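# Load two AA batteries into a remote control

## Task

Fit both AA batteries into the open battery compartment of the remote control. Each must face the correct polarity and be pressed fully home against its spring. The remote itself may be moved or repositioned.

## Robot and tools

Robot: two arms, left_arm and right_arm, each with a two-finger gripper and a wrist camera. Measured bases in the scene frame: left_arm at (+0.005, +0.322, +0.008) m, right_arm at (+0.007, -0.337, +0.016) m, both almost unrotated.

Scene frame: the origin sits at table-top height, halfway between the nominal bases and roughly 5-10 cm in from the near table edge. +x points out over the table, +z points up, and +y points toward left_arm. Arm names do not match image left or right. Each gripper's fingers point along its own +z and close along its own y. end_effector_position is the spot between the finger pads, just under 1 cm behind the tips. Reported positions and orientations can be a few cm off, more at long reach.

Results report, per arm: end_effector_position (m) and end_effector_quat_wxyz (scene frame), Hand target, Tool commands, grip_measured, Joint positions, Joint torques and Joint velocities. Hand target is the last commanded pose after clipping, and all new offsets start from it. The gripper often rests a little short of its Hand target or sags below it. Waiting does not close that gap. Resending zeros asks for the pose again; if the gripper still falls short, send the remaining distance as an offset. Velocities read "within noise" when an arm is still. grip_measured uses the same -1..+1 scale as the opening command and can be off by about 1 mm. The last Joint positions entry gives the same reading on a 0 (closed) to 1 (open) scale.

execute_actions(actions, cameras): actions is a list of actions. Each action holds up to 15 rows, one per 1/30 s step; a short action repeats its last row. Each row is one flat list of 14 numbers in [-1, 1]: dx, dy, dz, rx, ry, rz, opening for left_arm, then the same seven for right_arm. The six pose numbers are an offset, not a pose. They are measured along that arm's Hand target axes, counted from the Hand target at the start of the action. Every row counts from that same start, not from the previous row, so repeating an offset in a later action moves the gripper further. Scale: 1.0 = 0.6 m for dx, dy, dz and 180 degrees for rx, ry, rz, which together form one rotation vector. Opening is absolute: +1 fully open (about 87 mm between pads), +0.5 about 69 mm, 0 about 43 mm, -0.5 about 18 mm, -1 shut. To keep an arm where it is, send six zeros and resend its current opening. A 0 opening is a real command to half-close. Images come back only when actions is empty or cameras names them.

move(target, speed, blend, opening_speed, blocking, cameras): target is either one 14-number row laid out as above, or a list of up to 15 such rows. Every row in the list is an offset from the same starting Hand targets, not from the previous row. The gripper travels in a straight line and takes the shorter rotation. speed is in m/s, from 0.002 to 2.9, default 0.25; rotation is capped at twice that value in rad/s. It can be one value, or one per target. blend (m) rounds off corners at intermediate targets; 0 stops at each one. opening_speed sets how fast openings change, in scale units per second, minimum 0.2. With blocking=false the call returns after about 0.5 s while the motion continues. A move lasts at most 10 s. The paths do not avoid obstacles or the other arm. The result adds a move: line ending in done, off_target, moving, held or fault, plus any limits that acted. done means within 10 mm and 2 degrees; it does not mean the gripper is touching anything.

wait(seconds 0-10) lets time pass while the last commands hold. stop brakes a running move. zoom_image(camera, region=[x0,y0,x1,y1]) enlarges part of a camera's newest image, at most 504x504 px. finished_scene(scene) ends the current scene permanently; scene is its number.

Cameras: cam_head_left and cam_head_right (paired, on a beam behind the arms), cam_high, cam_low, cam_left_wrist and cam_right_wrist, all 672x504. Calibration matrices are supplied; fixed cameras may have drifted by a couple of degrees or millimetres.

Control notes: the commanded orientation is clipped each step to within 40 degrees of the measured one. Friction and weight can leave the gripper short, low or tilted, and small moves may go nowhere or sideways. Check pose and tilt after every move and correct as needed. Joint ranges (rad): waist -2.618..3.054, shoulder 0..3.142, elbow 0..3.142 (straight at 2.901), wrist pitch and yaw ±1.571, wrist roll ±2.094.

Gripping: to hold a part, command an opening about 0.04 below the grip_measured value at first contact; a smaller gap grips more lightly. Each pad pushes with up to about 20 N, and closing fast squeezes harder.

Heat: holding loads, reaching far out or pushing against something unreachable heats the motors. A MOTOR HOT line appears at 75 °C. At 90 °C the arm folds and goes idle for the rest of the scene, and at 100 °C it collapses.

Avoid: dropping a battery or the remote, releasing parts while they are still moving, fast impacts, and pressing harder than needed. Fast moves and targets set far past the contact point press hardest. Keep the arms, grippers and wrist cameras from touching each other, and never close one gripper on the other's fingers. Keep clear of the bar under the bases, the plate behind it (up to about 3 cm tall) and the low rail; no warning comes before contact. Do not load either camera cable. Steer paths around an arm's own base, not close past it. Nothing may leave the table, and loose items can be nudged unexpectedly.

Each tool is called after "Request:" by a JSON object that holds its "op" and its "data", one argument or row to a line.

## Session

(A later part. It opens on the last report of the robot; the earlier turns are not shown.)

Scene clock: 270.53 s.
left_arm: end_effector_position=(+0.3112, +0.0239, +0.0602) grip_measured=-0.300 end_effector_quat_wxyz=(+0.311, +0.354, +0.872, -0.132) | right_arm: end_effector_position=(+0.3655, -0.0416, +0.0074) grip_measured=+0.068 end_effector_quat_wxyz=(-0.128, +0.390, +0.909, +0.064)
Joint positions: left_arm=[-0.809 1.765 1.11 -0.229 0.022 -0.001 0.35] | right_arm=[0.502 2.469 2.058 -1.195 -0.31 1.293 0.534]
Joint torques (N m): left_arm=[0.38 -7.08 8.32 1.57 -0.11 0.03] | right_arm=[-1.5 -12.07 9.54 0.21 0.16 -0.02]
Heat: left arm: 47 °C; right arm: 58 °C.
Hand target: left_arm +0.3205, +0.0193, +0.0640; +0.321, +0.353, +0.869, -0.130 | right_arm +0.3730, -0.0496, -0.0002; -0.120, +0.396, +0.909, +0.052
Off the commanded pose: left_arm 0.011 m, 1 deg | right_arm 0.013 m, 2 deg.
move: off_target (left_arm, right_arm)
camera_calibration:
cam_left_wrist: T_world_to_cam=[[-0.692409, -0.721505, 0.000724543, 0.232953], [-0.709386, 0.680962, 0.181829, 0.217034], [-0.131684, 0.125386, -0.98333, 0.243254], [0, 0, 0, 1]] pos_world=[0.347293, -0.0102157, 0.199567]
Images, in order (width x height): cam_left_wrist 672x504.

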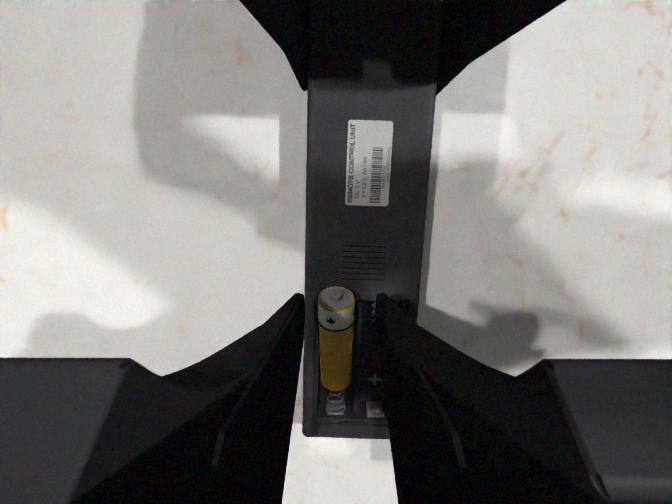

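Request:
{"op": "move", "data": {
  "target": [-0.0075, 0, 0.0045, 0, 0, 0, -0.3, 0, 0, 0, 0, 0, 0, 0.02],
  "speed": 0.05,
  "cameras": ["cam_left_wrist"]
}}

Request:
{"op": "zoom_image", "data": {
  "camera": "cam_left_wrist",
  "region": [270, 250, 420, 450]
}}

Scene clock: 272.00 s.
left_arm: end_effector_position=(+0.3162, +0.0190, +0.0625) grip_measured=-0.300 end_effector_quat_wxyz=(+0.315, +0.354, +0.871, -0.133) | right_arm: end_effector_position=(+0.3655, -0.0416, +0.0074) grip_measured=+0.068 end_effector_quat_wxyz=(-0.128, +0.390, +0.909, +0.064)
Joint positions: left_arm=[-0.809 1.781 1.135 -0.229 0.022 -0.001 0.35] | right_arm=[0.502 2.469 2.058 -1.195 -0.31 1.293 0.534]
Joint torques (N m): left_arm=[0.14 -6.98 8.68 1.59 -0.12 -0.04] | right_arm=[-1.5 -12.07 9.55 0.21 0.16 -0.03]
Heat: left arm: 47 °C; right arm: 58 °C.
Hand target: left_arm +0.3243, +0.0157, +0.0649; +0.321, +0.352, +0.869, -0.130 | right_arm +0.3730, -0.0496, -0.0002; -0.120, +0.396, +0.909, +0.052
Off the commanded pose: left_arm 0.009 m, 1 deg | right_arm 0.013 m, 2 deg.
move: off_target (right_arm)
camera_calibration:
cam_left_wrist: T_world_to_cam=[[-0.69249, -0.721427, 0.000708727, 0.233075], [-0.710447, 0.68212, 0.173141, 0.224442], [-0.125392, 0.119395, -0.984897, 0.245021], [0, 0, 0, 1]] pos_world=[0.35158, -0.0142039, 0.202295]
Images, in order (width x height): cam_left_wrist 672x504.

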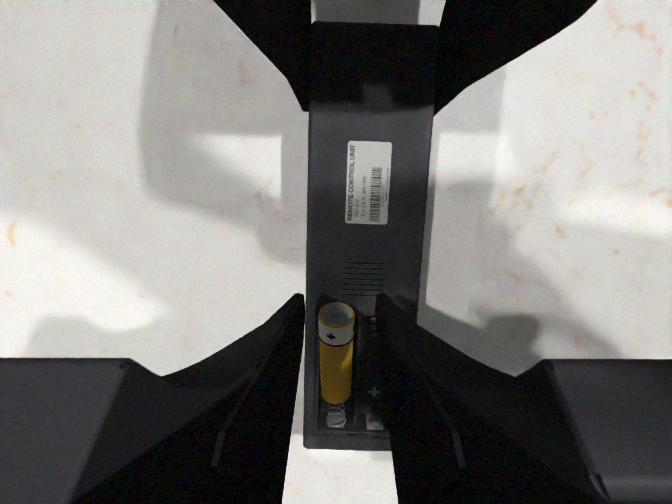

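Scaled by 2.520 from the camera's 672x504 image, which has a finer 960x720 frame.

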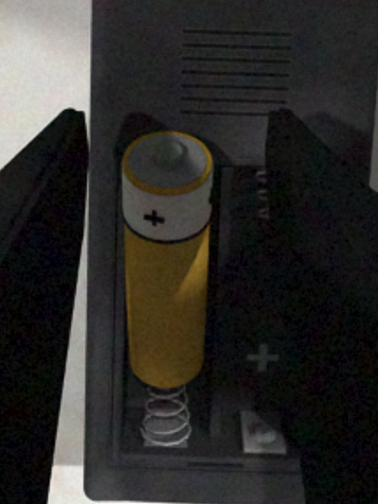

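Request:
{"op": "move", "data": {
  "target": [0, 0, 0, 0, 0, 0, -0.95, 0, 0, 0, 0, 0, 0, 0.02],
  "speed": 0.05,
  "opening_speed": 1.0,
  "cameras": ["cam_left_wrist"]
}}

Request:
{"op": "zoom_image", "data": {
  "camera": "cam_left_wrist",
  "region": [270, 250, 420, 450]
}}

Scene clock: 273.63 s.
left_arm: end_effector_position=(+0.3162, +0.0190, +0.0625) grip_measured=-0.950 end_effector_quat_wxyz=(+0.315, +0.354, +0.871, -0.133) | right_arm: end_effector_position=(+0.3655, -0.0416, +0.0074) grip_measured=+0.068 end_effector_quat_wxyz=(-0.128, +0.390, +0.909, +0.064)
Joint positions: left_arm=[-0.809 1.781 1.135 -0.229 0.022 -0.001 0.025] | right_arm=[0.502 2.469 2.058 -1.195 -0.31 1.293 0.534]
Joint torques (N m): left_arm=[-0.03 -7.31 8.58 1.54 -0.12 -0.06] | right_arm=[-1.51 -12.05 9.54 0.21 0.16 -0.03]
Heat: left arm: 47 °C; right arm: 58 °C.
Hand target: left_arm +0.3243, +0.0157, +0.0649; +0.321, +0.352, +0.869, -0.130 | right_arm +0.3730, -0.0496, -0.0002; -0.120, +0.396, +0.909, +0.052
Off the commanded pose: left_arm 0.009 m, 1 deg | right_arm 0.013 m, 2 deg.
move: off_target (right_arm)
camera_calibration:
cam_left_wrist: T_world_to_cam=[[-0.69249, -0.721427, 0.000708727, 0.233075], [-0.710447, 0.68212, 0.173141, 0.224442], [-0.125392, 0.119395, -0.984897, 0.245021], [0, 0, 0, 1]] pos_world=[0.35158, -0.0142039, 0.202295]
Images, in order (width x height): cam_left_wrist 672x504.

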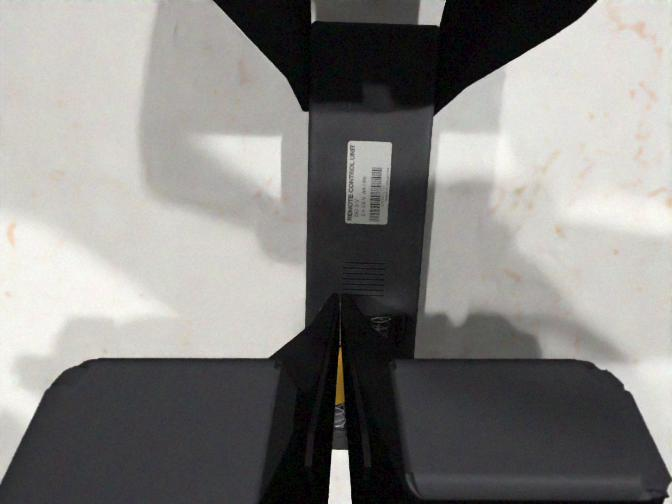

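Scaled by 2.520 from the camera's 672x504 image, which has a finer 960x720 frame.

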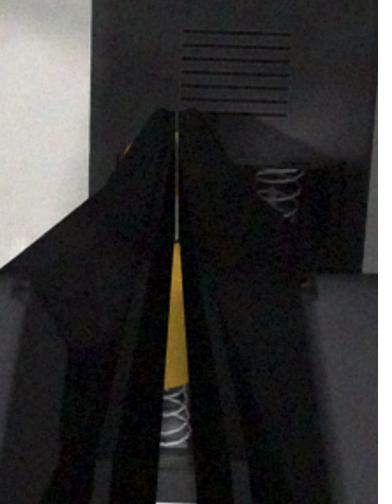

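Request:
{"op": "move", "data": {
  "target": [0.0333, 0.0005, -0.0174, 0, 0, 0, -0.95, 0, 0, 0, 0, 0, 0, 0.02],
  "speed": 0.04,
  "cameras": ["cam_left_wrist", "cam_right_wrist"]
}}

Request:
{"op": "zoom_image", "data": {
  "camera": "cam_left_wrist",
  "region": [270, 250, 420, 470]
}}

Request:
{"op": "zoom_image", "data": {
  "camera": "cam_right_wrist",
  "region": [240, 350, 400, 470]
}}

Scene clock: 275.97 s.
left_arm: end_effector_position=(+0.3121, +0.0230, +0.0551) grip_measured=-0.950 end_effector_quat_wxyz=(+0.321, +0.353, +0.868, -0.136) | right_arm: end_effector_position=(+0.3655, -0.0416, +0.0074) grip_measured=+0.068 end_effector_quat_wxyz=(-0.128, +0.390, +0.909, +0.064)
Joint positions: left_arm=[-0.809 1.765 1.074 -0.171 0.022 -0.001 0.025] | right_arm=[0.502 2.469 2.058 -1.195 -0.309 1.293 0.534]
Joint torques (N m): left_arm=[0.34 -11.19 4.19 1.26 -0.16 0.03] | right_arm=[-1.51 -12.07 9.54 0.21 0.16 -0.03]
Heat: left arm: 47 °C; right arm: 58 °C.
Hand target: left_arm +0.3087, +0.0312, +0.0599; +0.321, +0.352, +0.869, -0.131 | right_arm +0.3730, -0.0497, -0.0002; -0.120, +0.396, +0.909, +0.052
Off the commanded pose: left_arm 0.010 m, 1 deg | right_arm 0.013 m, 2 deg.
move: off_target (right_arm)
camera_calibration:
cam_left_wrist: T_world_to_cam=[[-0.692538, -0.721381, 0.000648355, 0.233054], [-0.712108, 0.683778, 0.159214, 0.221303], [-0.115297, 0.1098, -0.987244, 0.233909], [0, 0, 0, 1]] pos_world=[0.345959, -0.00888434, 0.19554]
cam_right_wrist: T_world_to_cam=[[-0.721306, -0.692606, -0.00368597, 0.232078], [-0.270298, 0.276591, 0.922191, 0.124729], [-0.637696, 0.666179, -0.386717, 0.407715], [0, 0, 0, 1]] pos_world=[0.461112, -0.145371, 0.0435018]
Images, in order (width x height): cam_left_wrist 672x504, cam_right_wrist 672x504.

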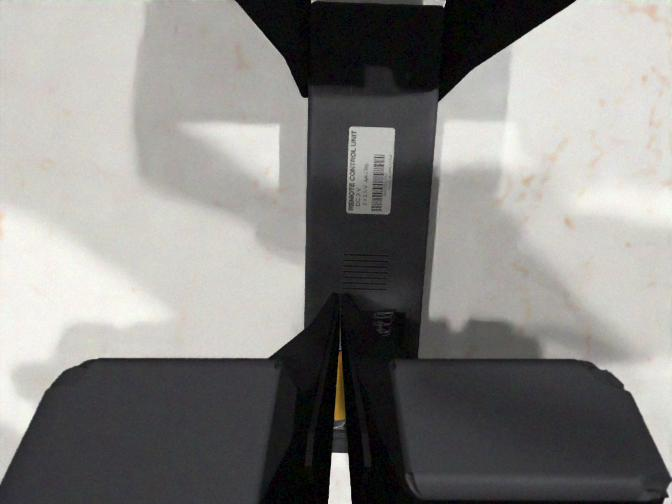

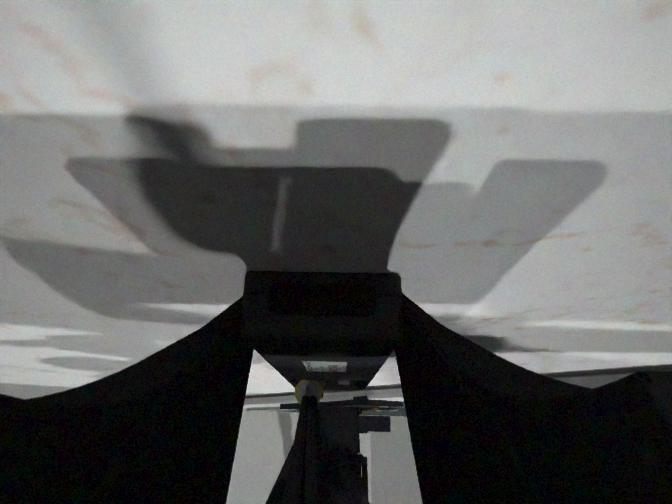

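Scaled by 2.291 from the camera's 672x504 image, which has a finer 960x720 frame.

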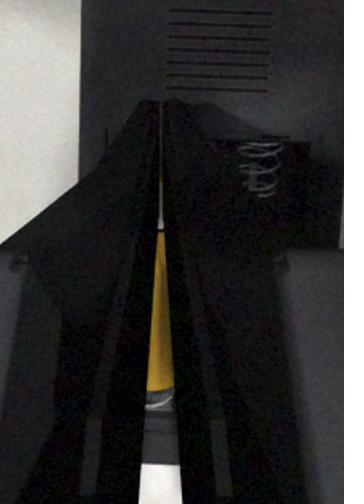

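Scaled by 3.150 from the camera's 672x504 image, which has a finer 960x720 frame.

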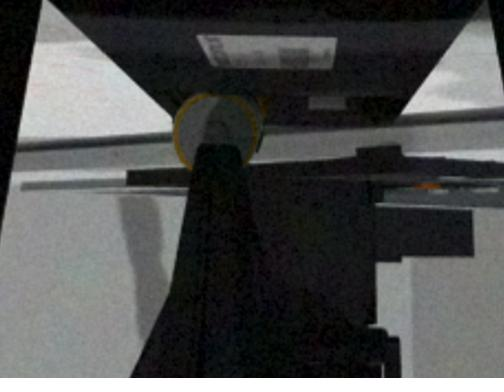

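Request:
{"op": "move", "data": {
  "target": [0.0131, 0.0002, -0.0108, 0, 0, 0, -0.95, 0, 0, 0, 0, 0, 0, 0.02],
  "speed": 0.03,
  "cameras": ["cam_left_wrist", "cam_right_wrist"]
}}

Request:
{"op": "zoom_image", "data": {
  "camera": "cam_left_wrist",
  "region": [270, 250, 420, 470]
}}

Request:
{"op": "zoom_image", "data": {
  "camera": "cam_right_wrist",
  "region": [240, 350, 400, 470]
}}

Scene clock: 277.80 s.
left_arm: end_effector_position=(+0.3078, +0.0270, +0.0601) grip_measured=-0.950 end_effector_quat_wxyz=(+0.331, +0.351, +0.865, -0.140) | right_arm: end_effector_position=(+0.3655, -0.0416, +0.0074) grip_measured=+0.068 end_effector_quat_wxyz=(-0.128, +0.390, +0.909, +0.064)
Joint positions: left_arm=[-0.809 1.723 1.032 -0.147 0.022 -0.001 0.025] | right_arm=[0.502 2.469 2.058 -1.195 -0.309 1.293 0.534]
Joint torques (N m): left_arm=[0.42 -10.44 4.26 1.17 -0.11 0.07] | right_arm=[-1.51 -12.05 9.55 0.21 0.16 -0.03]
Heat: left arm: 48 °C; right arm: 58 °C.
Hand target: left_arm +0.3015, +0.0384, +0.0596; +0.321, +0.352, +0.869, -0.130 | right_arm +0.3730, -0.0497, -0.0002; -0.120, +0.396, +0.909, +0.052
Off the commanded pose: left_arm 0.013 m, 2 deg | right_arm 0.013 m, 2 deg.
move: off_target (left_arm, right_arm)
camera_calibration:
cam_left_wrist: T_world_to_cam=[[-0.692707, -0.721219, 0.000586263, 0.233094], [-0.714473, 0.686338, 0.135899, 0.216789], [-0.0984153, 0.0937193, -0.990723, 0.233376], [0, 0, 0, 1]] pos_world=[0.339323, -0.00255104, 0.201613]
cam_right_wrist: T_world_to_cam=[[-0.721306, -0.692606, -0.00368597, 0.232078], [-0.270298, 0.276591, 0.922191, 0.124729], [-0.637696, 0.666179, -0.386717, 0.407715], [0, 0, 0, 1]] pos_world=[0.461112, -0.145371, 0.0435018]
Images, in order (width x height): cam_left_wrist 672x504, cam_right_wrist 672x504.

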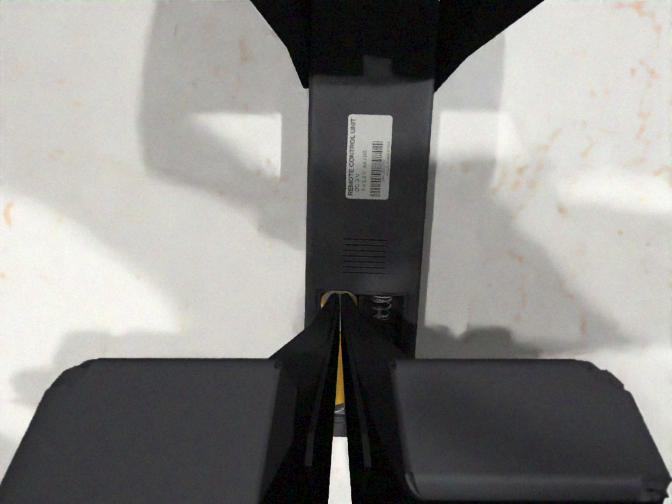

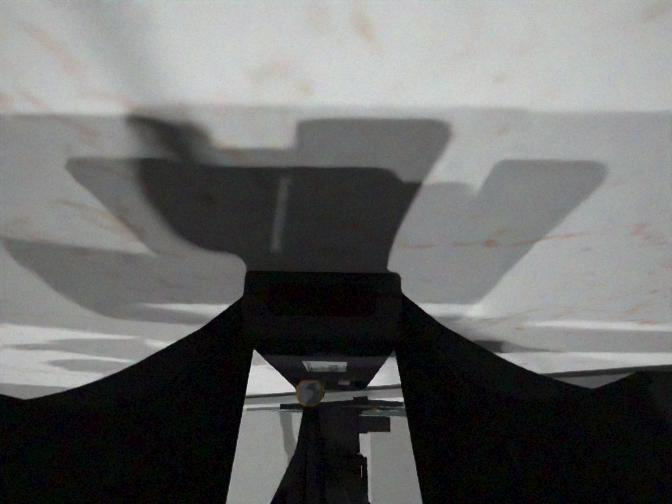

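Scaled by 2.291 from the camera's 672x504 image, which has a finer 960x720 frame.

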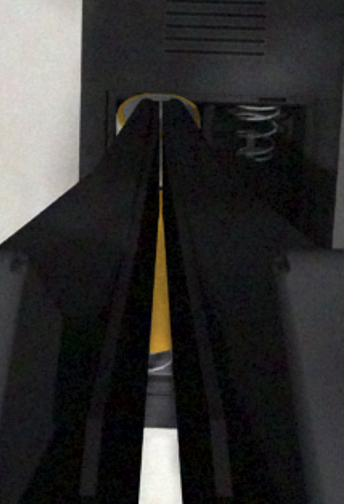

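Scaled by 3.150 from the camera's 672x504 image, which has a finer 960x720 frame.

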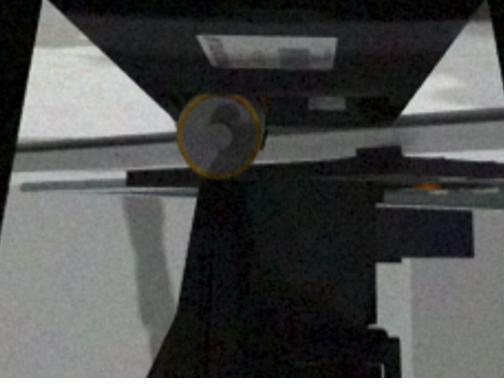

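Request:
{"op": "move", "data": {
  "target": [
    [-0.0336, -0.0006, 0.0286, 0, 0, 0, -0.95, 0, 0, 0, 0, 0, 0, 0.02],
    [-0.0245, -0.0006, 0.0341, 0, 0, 0, -0.95, 0, 0, 0, 0, 0, 0, 0.02]
  ],
  "speed": 0.05,
  "cameras": ["cam_left_wrist", "cam_right_wrist"]
}}

Request:
{"op": "zoom_image", "data": {
  "camera": "cam_left_wrist",
  "region": [270, 250, 420, 470]
}}

Request:
{"op": "zoom_image", "data": {
  "camera": "cam_right_wrist",
  "region": [240, 350, 400, 470]
}}

Scene clock: 281.37 s.
left_arm: end_effector_position=(+0.3134, +0.0218, +0.0576) grip_measured=-0.950 end_effector_quat_wxyz=(+0.318, +0.353, +0.870, -0.135) | right_arm: end_effector_position=(+0.3656, -0.0418, +0.0073) grip_measured=+0.068 end_effector_quat_wxyz=(-0.128, +0.390, +0.910, +0.063)
Joint positions: left_arm=[-0.809 1.771 1.097 -0.195 0.022 -0.001 0.025] | right_arm=[0.502 2.469 2.058 -1.195 -0.308 1.293 0.534]
Joint torques (N m): left_arm=[0.13 -7.05 6.48 1.7 -0.11 0] | right_arm=[-1.51 -12.04 9.55 0.21 0.15 -0.02]
Heat: left arm: 48 °C; right arm: 58 °C.
Hand target: left_arm +0.3187, +0.0211, +0.0535; +0.320, +0.353, +0.870, -0.130 | right_arm +0.3730, -0.0497, -0.0002; -0.120, +0.396, +0.909, +0.052
Off the commanded pose: left_arm 0.007 m, 1 deg | right_arm 0.013 m, 2 deg.
move: off_target (right_arm)
camera_calibration:
cam_left_wrist: T_world_to_cam=[[-0.69251, -0.721408, 0.000710431, 0.233045], [-0.711275, 0.682947, 0.166346, 0.221985], [-0.120489, 0.114691, -0.986067, 0.238127], [0, 0, 0, 1]] pos_world=[0.34797, -0.0107943, 0.197717]
cam_right_wrist: T_world_to_cam=[[-0.721245, -0.692672, -0.00336414, 0.231957], [-0.270785, 0.277478, 0.921781, 0.125037], [-0.637559, 0.665741, -0.387695, 0.407737], [0, 0, 0, 1]] pos_world=[0.461112, -0.145472, 0.0436008]
Images, in order (width x height): cam_left_wrist 672x504, cam_right_wrist 672x504.

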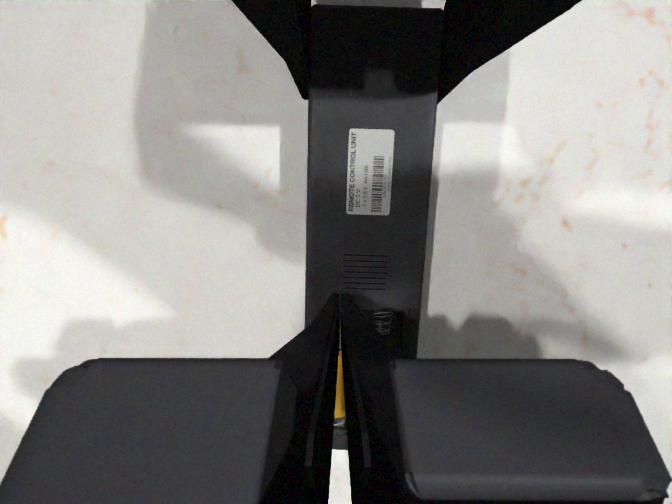

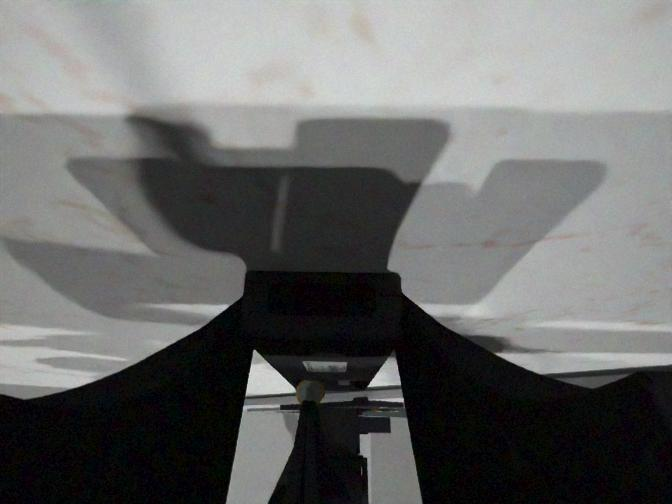

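Scaled by 2.291 from the camera's 672x504 image, which has a finer 960x720 frame.

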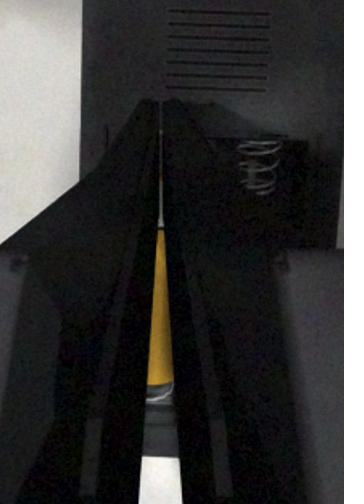

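Scaled by 3.150 from the camera's 672x504 image, which has a finer 960x720 frame.

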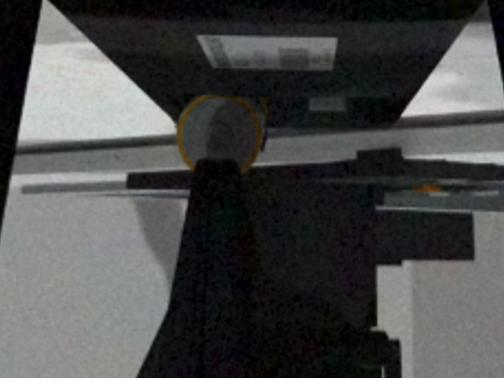

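Request:
{"op": "move", "data": {
  "target": [0.0065, 0, 0.0076, 0, 0, 0, -0.95, 0, 0, 0, 0, 0, 0, 0.02],
  "speed": 0.04,
  "cameras": ["cam_left_wrist", "cam_right_wrist"]
}}

Request:
{"op": "zoom_image", "data": {
  "camera": "cam_right_wrist",
  "region": [240, 350, 400, 470]
}}

Scene clock: 282.67 s.
left_arm: end_effector_position=(+0.3160, +0.0193, +0.0552) grip_measured=-0.950 end_effector_quat_wxyz=(+0.321, +0.353, +0.868, -0.136) | right_arm: end_effector_position=(+0.3656, -0.0418, +0.0073) grip_measured=+0.068 end_effector_quat_wxyz=(-0.128, +0.390, +0.910, +0.063)
Joint positions: left_arm=[-0.809 1.783 1.097 -0.175 0.022 -0.001 0.025] | right_arm=[0.502 2.469 2.058 -1.195 -0.308 1.293 0.534]
Joint torques (N m): left_arm=[0.24 -6.98 5.23 1.71 -0.15 -0.04] | right_arm=[-1.5 -12.04 9.55 0.21 0.15 -0.03]
Heat: left arm: 48 °C; right arm: 58 °C.
Hand target: left_arm +0.3187, +0.0211, +0.0475; +0.320, +0.353, +0.870, -0.130 | right_arm +0.3730, -0.0497, -0.0002; -0.120, +0.396, +0.909, +0.052
Off the commanded pose: left_arm 0.008 m, 1 deg | right_arm 0.013 m, 2 deg.
move: off_target (right_arm)
camera_calibration:
cam_left_wrist: T_world_to_cam=[[-0.692538, -0.721381, 0.000662873, 0.233086], [-0.712188, 0.683859, 0.158509, 0.226619], [-0.114799, 0.109301, -0.987357, 0.234685], [0, 0, 0, 1]] pos_world=[0.349758, -0.0124833, 0.195642]
cam_right_wrist: T_world_to_cam=[[-0.721245, -0.692672, -0.00336414, 0.231957], [-0.270785, 0.277478, 0.921781, 0.125037], [-0.637559, 0.665741, -0.387695, 0.407737], [0, 0, 0, 1]] pos_world=[0.461112, -0.145472, 0.0436008]
Images, in order (width x height): cam_left_wrist 672x504, cam_right_wrist 672x504.

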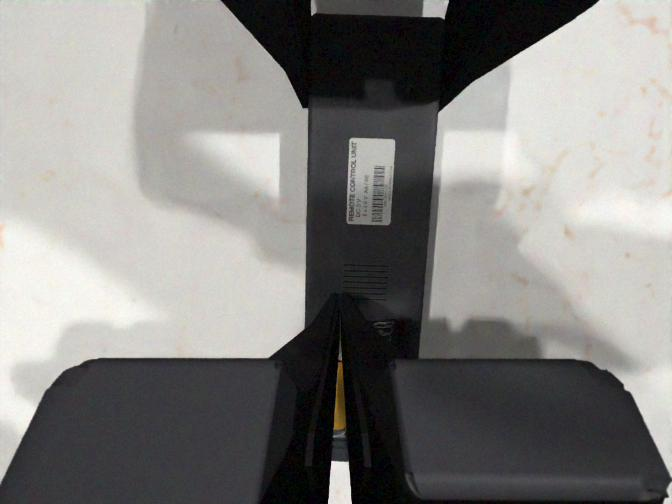

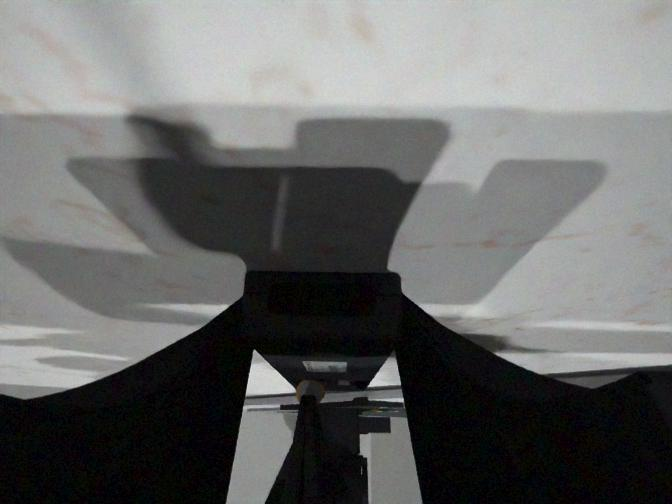

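Scaled by 3.150 from the camera's 672x504 image, which has a finer 960x720 frame.

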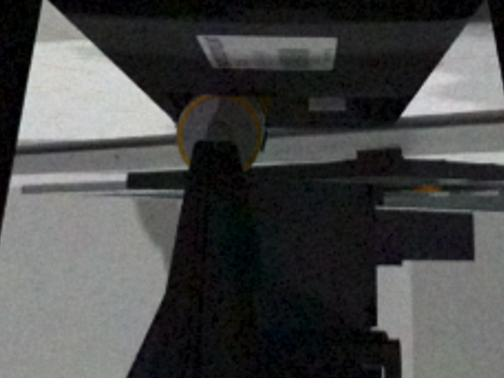

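Request:
{"op": "move", "data": {
  "target": [0.0195, 0.0003, -0.0079, 0, 0, 0, -0.95, 0, 0, 0, 0, 0, 0, 0.02],
  "speed": 0.03,
  "cameras": ["cam_left_wrist", "cam_right_wrist"]
}}

Request:
{"op": "zoom_image", "data": {
  "camera": "cam_right_wrist",
  "region": [240, 350, 400, 470]
}}

Request:
{"op": "zoom_image", "data": {
  "camera": "cam_left_wrist",
  "region": [270, 250, 420, 470]
}}

Scene clock: 284.30 s.
left_arm: end_effector_position=(+0.3164, +0.0190, +0.0483) grip_measured=-0.950 end_effector_quat_wxyz=(+0.333, +0.351, +0.864, -0.141) | right_arm: end_effector_position=(+0.3656, -0.0418, +0.0073) grip_measured=+0.068 end_effector_quat_wxyz=(-0.128, +0.390, +0.910, +0.063)
Joint positions: left_arm=[-0.809 1.783 1.05 -0.1 0.022 -0.001 0.025] | right_arm=[0.502 2.469 2.058 -1.195 -0.308 1.293 0.534]
Joint torques (N m): left_arm=[0.42 -9.84 4.11 1.29 -0.13 -0.01] | right_arm=[-1.51 -12.05 9.54 0.21 0.15 -0.03]
Heat: left arm: 49 °C; right arm: 58 °C.
Hand target: left_arm +0.3103, +0.0295, +0.0436; +0.320, +0.353, +0.870, -0.130 | right_arm +0.3730, -0.0497, -0.0002; -0.120, +0.396, +0.909, +0.052
Off the commanded pose: left_arm 0.013 m, 2 deg | right_arm 0.013 m, 2 deg.
move: off_target (left_arm, right_arm)
camera_calibration:
cam_left_wrist: T_world_to_cam=[[-0.692715, -0.721211, 0.000609575, 0.233229], [-0.714911, 0.686776, 0.131305, 0.2304], [-0.095117, 0.090521, -0.991342, 0.222247], [0, 0, 0, 1]] pos_world=[0.347416, -0.0101442, 0.189928]
cam_right_wrist: T_world_to_cam=[[-0.721245, -0.692672, -0.00336414, 0.231957], [-0.270785, 0.277478, 0.921781, 0.125037], [-0.637559, 0.665741, -0.387695, 0.407737], [0, 0, 0, 1]] pos_world=[0.461112, -0.145472, 0.0436008]
Images, in order (width x height): cam_left_wrist 672x504, cam_right_wrist 672x504.

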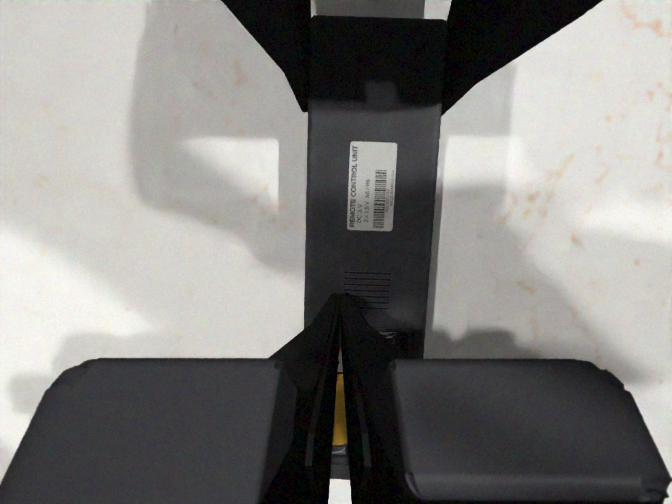

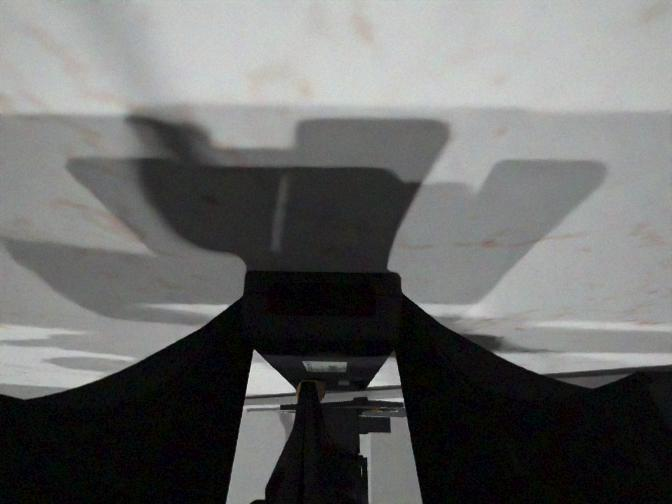

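Scaled by 3.150 from the camera's 672x504 image, which has a finer 960x720 frame.

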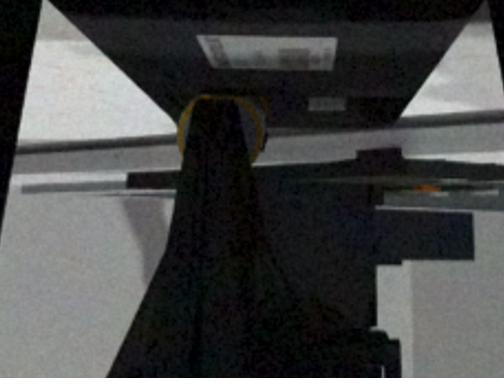

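Scaled by 2.291 from the camera's 672x504 image, which has a finer 960x720 frame.

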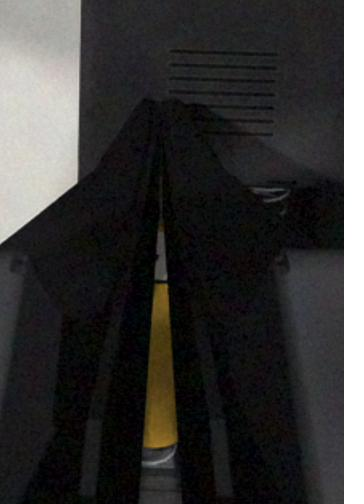

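Request:
{"op": "move", "data": {
  "target": [0.0153, 0.0003, -0.0129, 0, 0, 0, -0.95, 0, 0, 0, 0, 0, 0, 0.02],
  "speed": 0.03,
  "cameras": ["cam_left_wrist", "cam_right_wrist"]
}}

Request:
{"op": "zoom_image", "data": {
  "camera": "cam_right_wrist",
  "region": [240, 350, 400, 470]
}}

Request:
{"op": "zoom_image", "data": {
  "camera": "cam_left_wrist",
  "region": [270, 250, 420, 470]
}}

Scene clock: 285.57 s.
left_arm: end_effector_position=(+0.3136, +0.0216, +0.0499) grip_measured=-0.950 end_effector_quat_wxyz=(+0.345, +0.349, +0.859, -0.145) | right_arm: end_effector_position=(+0.3656, -0.0418, +0.0073) grip_measured=+0.068 end_effector_quat_wxyz=(-0.128, +0.390, +0.910, +0.063)
Joint positions: left_arm=[-0.809 1.754 1.004 -0.056 0.022 -0.001 0.025] | right_arm=[0.502 2.469 2.058 -1.195 -0.308 1.293 0.534]
Joint torques (N m): left_arm=[0.29 -10.45 3.43 0.99 -0.1 -0.01] | right_arm=[-1.51 -12.05 9.55 0.21 0.15 -0.03]
Heat: left arm: 49 °C; right arm: 58 °C.
Hand target: left_arm +0.3018, +0.0381, +0.0435; +0.320, +0.353, +0.870, -0.130 | right_arm +0.3730, -0.0497, -0.0002; -0.120, +0.396, +0.909, +0.052
Off the commanded pose: left_arm 0.021 m, 3 deg | right_arm 0.013 m, 2 deg.
move: off_target (left_arm, right_arm)
camera_calibration:
cam_left_wrist: T_world_to_cam=[[-0.692884, -0.721049, 0.000464901, 0.233325], [-0.717072, 0.68913, 0.104437, 0.228332], [-0.0756249, 0.0720297, -0.994531, 0.217857], [0, 0, 0, 1]] pos_world=[0.341873, -0.00480429, 0.19271]
cam_right_wrist: T_world_to_cam=[[-0.721245, -0.692672, -0.00336414, 0.231957], [-0.270785, 0.277478, 0.921781, 0.125037], [-0.637559, 0.665741, -0.387695, 0.407737], [0, 0, 0, 1]] pos_world=[0.461112, -0.145472, 0.0436008]
Images, in order (width x height): cam_left_wrist 672x504, cam_right_wrist 672x504.

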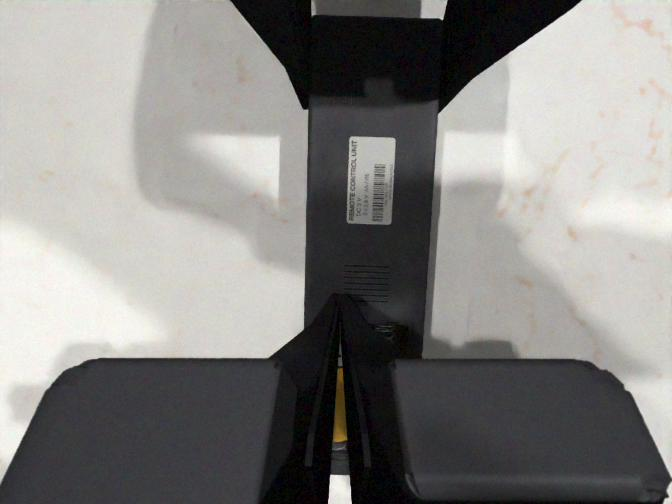

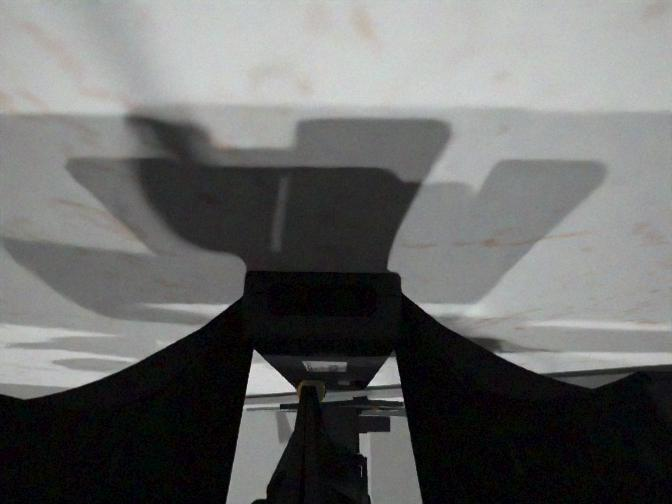

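Scaled by 3.150 from the camera's 672x504 image, which has a finer 960x720 frame.

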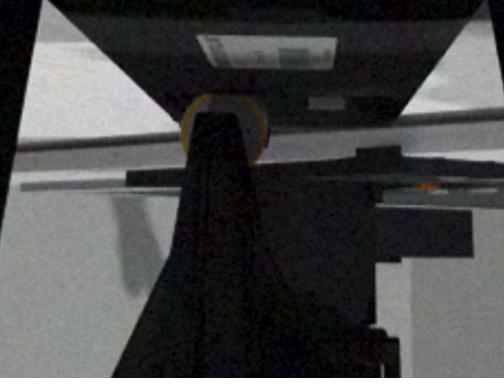

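Scaled by 2.291 from the camera's 672x504 image, which has a finer 960x720 frame.

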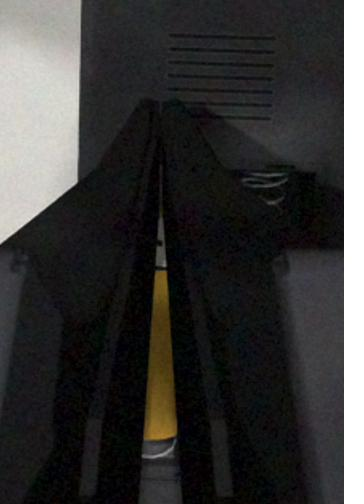

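Request:
{"op": "move", "data": {
  "target": [0.0195, 0.0003, -0.0079, 0, 0, 0, -0.95, 0, 0, 0, 0, 0, 0, 0.02],
  "speed": 0.03,
  "cameras": ["cam_left_wrist", "cam_right_wrist"]
}}

Request:
{"op": "zoom_image", "data": {
  "camera": "cam_right_wrist",
  "region": [240, 350, 400, 470]
}}

Request:
{"op": "zoom_image", "data": {
  "camera": "cam_left_wrist",
  "region": [270, 250, 420, 470]
}}

Scene clock: 286.83 s.
left_arm: end_effector_position=(+0.3098, +0.0253, +0.0523) grip_measured=-0.950 end_effector_quat_wxyz=(+0.358, +0.347, +0.854, -0.151) | right_arm: end_effector_position=(+0.3638, -0.0399, +0.0075) grip_measured=+0.068 end_effector_quat_wxyz=(-0.130, +0.388, +0.910, +0.064)
Joint positions: left_arm=[-0.809 1.717 0.95 -0.009 0.022 -0.001 0.025] | right_arm=[0.507 2.469 2.058 -1.197 -0.311 1.293 0.534]
Joint torques (N m): left_arm=[0.4 -9.85 3.06 0.76 -0.07 0.01] | right_arm=[-1.95 -12.07 9.5 0.22 0.17 -0.03]
Heat: left arm: 49 °C; right arm: 58 °C.
Hand target: left_arm +0.2933, +0.0465, +0.0395; +0.321, +0.352, +0.869, -0.130 | right_arm +0.3730, -0.0497, -0.0002; -0.120, +0.396, +0.909, +0.052
Off the commanded pose: left_arm 0.030 m, 5 deg | right_arm 0.015 m, 2 deg.
move: off_target (left_arm, right_arm)
camera_calibration:
cam_left_wrist: T_world_to_cam=[[-0.693089, -0.720852, 0.000389306, 0.233244], [-0.718876, 0.691228, 0.073623, 0.224905], [-0.0533404, 0.0507474, -0.997286, 0.213431], [0, 0, 0, 1]] pos_world=[0.334722, 0.00184336, 0.196203]
cam_right_wrist: T_world_to_cam=[[-0.718254, -0.695776, -0.00262843, 0.230756], [-0.269267, 0.274478, 0.923123, 0.123133], [-0.641566, 0.663745, -0.384495, 0.406672], [0, 0, 0, 1]] pos_world=[0.459804, -0.143169, 0.0433024]
Images, in order (width x height): cam_left_wrist 672x504, cam_right_wrist 672x504.

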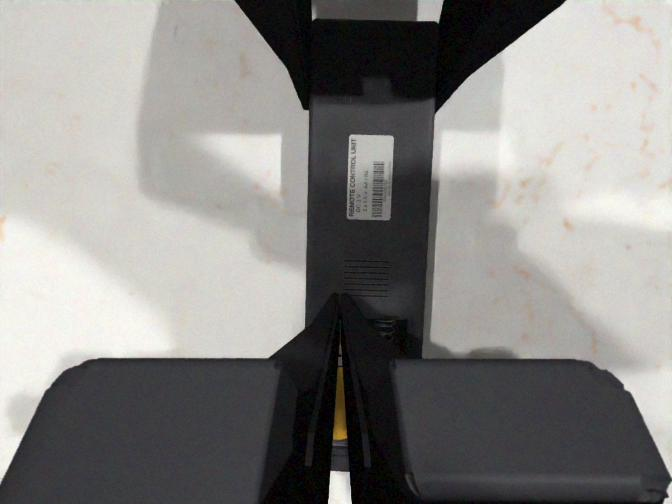

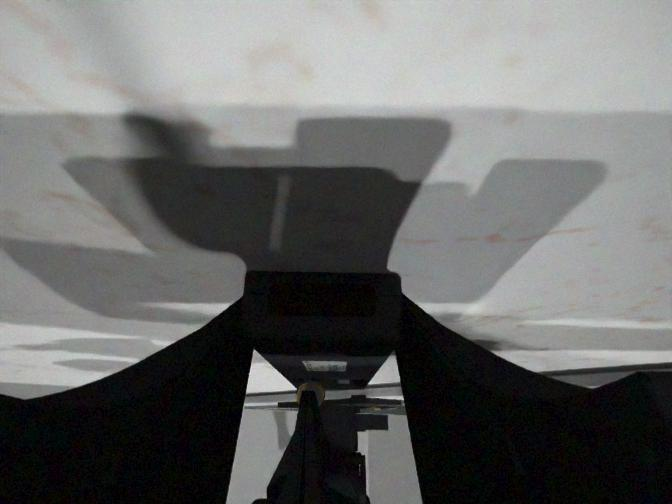

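Scaled by 3.150 from the camera's 672x504 image, which has a finer 960x720 frame.

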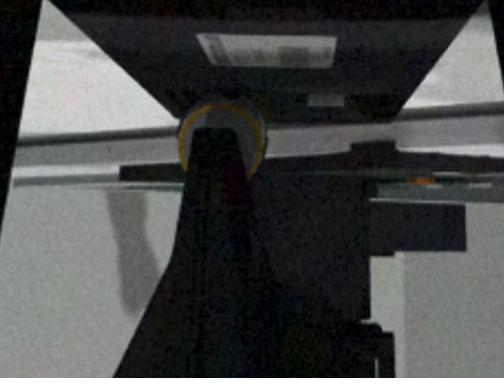

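Scaled by 2.291 from the camera's 672x504 image, which has a finer 960x720 frame.

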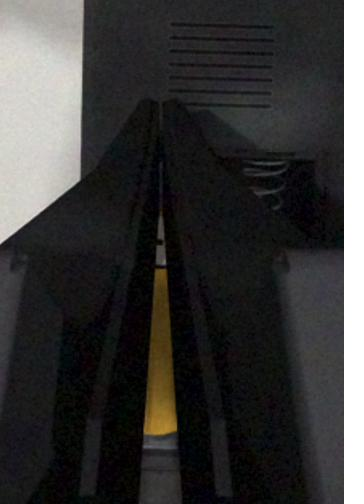

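Request:
{"op": "move", "data": {
  "target": [0.0227, 0.0003, -0.0008, 0, 0, 0, -0.95, -0.0193, 0, -0.0052, 0, 0, 0, 0.02],
  "speed": 0.03,
  "cameras": ["cam_left_wrist", "cam_right_wrist"]
}}

Request:
{"op": "zoom_image", "data": {
  "camera": "cam_right_wrist",
  "region": [240, 350, 400, 470]
}}

Request:
{"op": "zoom_image", "data": {
  "camera": "cam_left_wrist",
  "region": [270, 250, 420, 470]
}}

Scene clock: 288.43 s.
left_arm: end_effector_position=(+0.3078, +0.0272, +0.0522) grip_measured=-0.950 end_effector_quat_wxyz=(+0.374, +0.345, +0.846, -0.157) | right_arm: end_effector_position=(+0.3639, -0.0389, +0.0074) grip_measured=+0.067 end_effector_quat_wxyz=(-0.136, +0.381, +0.912, +0.064)
Joint positions: left_arm=[-0.809 1.693 0.895 0.061 0.022 -0.001 0.025] | right_arm=[0.505 2.488 2.087 -1.218 -0.322 1.274 0.534]
Joint torques (N m): left_arm=[0.55 -9.16 2.59 0.51 -0.11 0.02] | right_arm=[-4.11 -12.34 9.68 0.19 0.31 -0.08]
Heat: left arm: 49 °C; right arm: 58 °C.
Hand target: left_arm +0.2858, +0.0541, +0.0310; +0.320, +0.353, +0.869, -0.130 | right_arm +0.3812, -0.0585, -0.0002; -0.120, +0.396, +0.909, +0.052
Off the commanded pose: left_arm 0.041 m, 7 deg | right_arm 0.027 m, 3 deg.
move: off_target (left_arm, right_arm)
camera_calibration:
cam_left_wrist: T_world_to_cam=[[-0.693282, -0.720666, 0.00022589, 0.233357], [-0.720206, 0.692851, 0.0355104, 0.224497], [-0.0257477, 0.0244561, -0.999369, 0.205468], [0, 0, 0, 1]] pos_world=[0.328756, 0.00760494, 0.197314]
cam_right_wrist: T_world_to_cam=[[-0.707322, -0.70689, -0.00143637, 0.227184], [-0.264172, 0.262447, 0.928081, 0.120696], [-0.655674, 0.656832, -0.372375, 0.410875], [0, 0, 0, 1]] pos_world=[0.461976, -0.140958, 0.0413102]
Images, in order (width x height): cam_left_wrist 672x504, cam_right_wrist 672x504.

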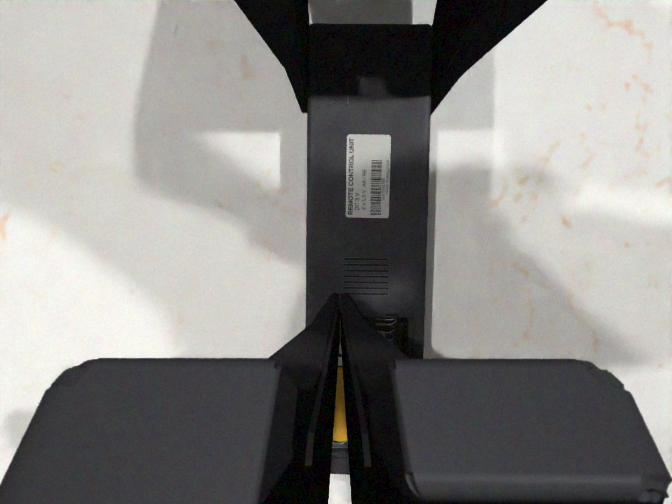

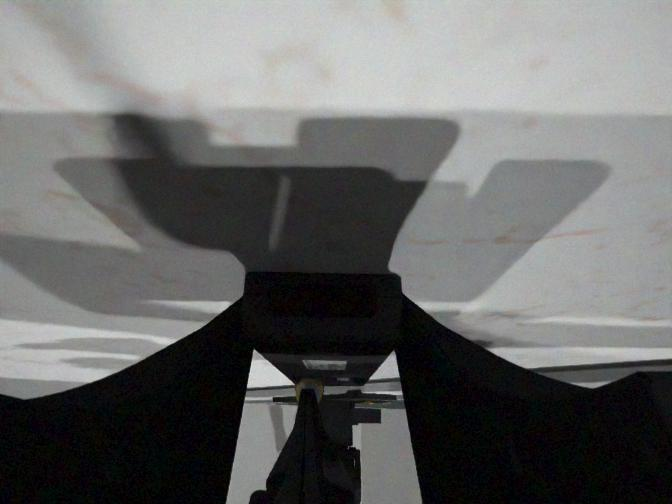

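Scaled by 3.150 from the camera's 672x504 image, which has a finer 960x720 frame.

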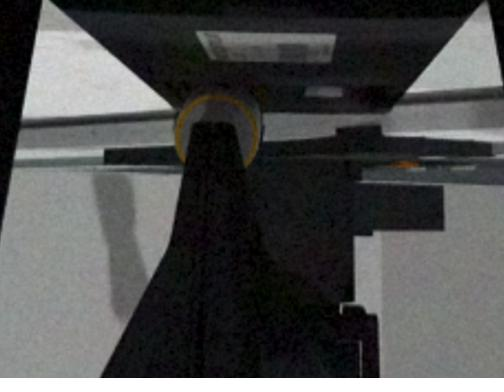

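Scaled by 2.291 from the camera's 672x504 image, which has a finer 960x720 frame.

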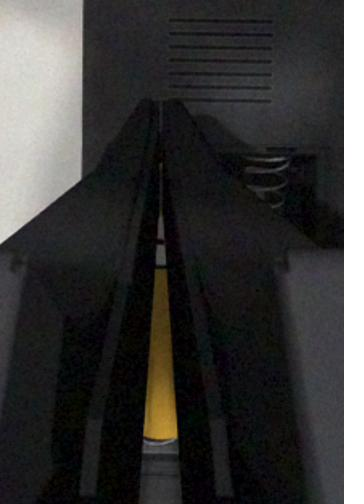

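Request:
{"op": "move", "data": {
  "target": [0.0175, 0.0002, 0.0054, 0, 0.0278, 0, -0.95, 0, 0, 0, 0, 0, 0, 0.02],
  "speed": 0.03,
  "cameras": ["cam_left_wrist", "cam_right_wrist"]
}}

Request:
{"op": "zoom_image", "data": {
  "camera": "cam_right_wrist",
  "region": [240, 350, 400, 470]
}}

Request:
{"op": "zoom_image", "data": {
  "camera": "cam_left_wrist",
  "region": [270, 250, 420, 470]
}}

Scene clock: 291.90 s.
left_arm: end_effector_position=(+0.3060, +0.0289, +0.0536) grip_measured=-0.950 end_effector_quat_wxyz=(+0.361, +0.347, +0.852, -0.152) | right_arm: end_effector_position=(+0.3639, -0.0389, +0.0074) grip_measured=+0.067 end_effector_quat_wxyz=(-0.136, +0.381, +0.912, +0.064)
Joint positions: left_arm=[-0.809 1.693 0.923 0.002 0.022 0 0.025] | right_arm=[0.505 2.488 2.087 -1.218 -0.322 1.274 0.534]
Joint torques (N m): left_arm=[0.17 -6.38 4.92 0.02 -0.1 0.08] | right_arm=[-4.12 -12.34 9.68 0.2 0.31 -0.07]
Heat: left arm: 50 °C; right arm: 57 °C.
Hand target: left_arm +0.2816, +0.0582, +0.0218; +0.282, +0.358, +0.883, -0.115 | right_arm +0.3812, -0.0585, -0.0002; -0.120, +0.396, +0.909, +0.052
Off the commanded pose: left_arm 0.050 m, 11 deg | right_arm 0.027 m, 3 deg.
move: off_target (left_arm, right_arm)
camera_calibration:
cam_left_wrist: T_world_to_cam=[[-0.693481, -0.720475, -0.000208441, 0.233398], [-0.718912, 0.691956, 0.0660485, 0.220001], [-0.0474421, 0.0459532, -0.997816, 0.212672], [0, 0, 0, 1]] pos_world=[0.330107, 0.00615335, 0.197725]
cam_right_wrist: T_world_to_cam=[[-0.707322, -0.70689, -0.00143637, 0.227184], [-0.264172, 0.262447, 0.928081, 0.120696], [-0.655674, 0.656832, -0.372375, 0.410875], [0, 0, 0, 1]] pos_world=[0.461976, -0.140958, 0.0413102]
Images, in order (width x height): cam_left_wrist 672x504, cam_right_wrist 672x504.

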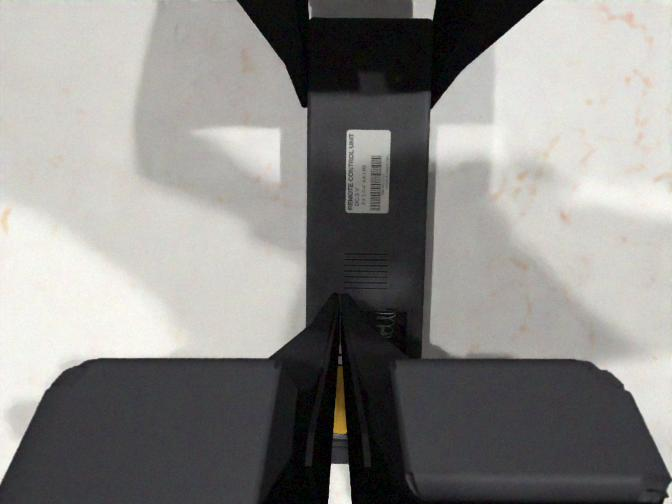

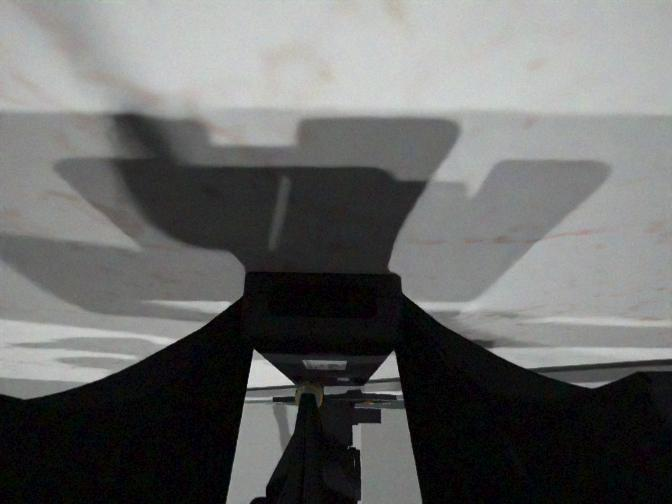

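Scaled by 3.150 from the camera's 672x504 image, which has a finer 960x720 frame.

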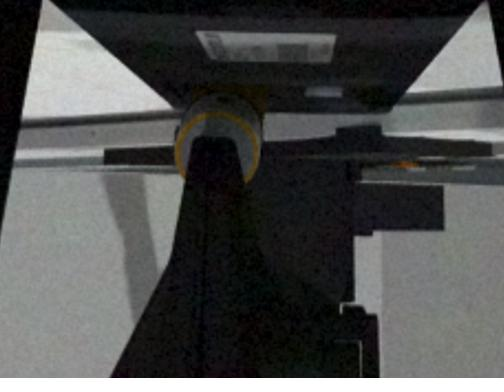

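Scaled by 2.291 from the camera's 672x504 image, which has a finer 960x720 frame.

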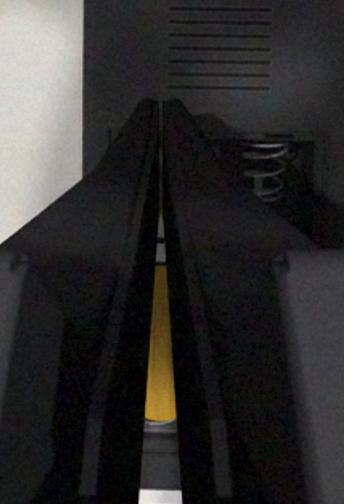

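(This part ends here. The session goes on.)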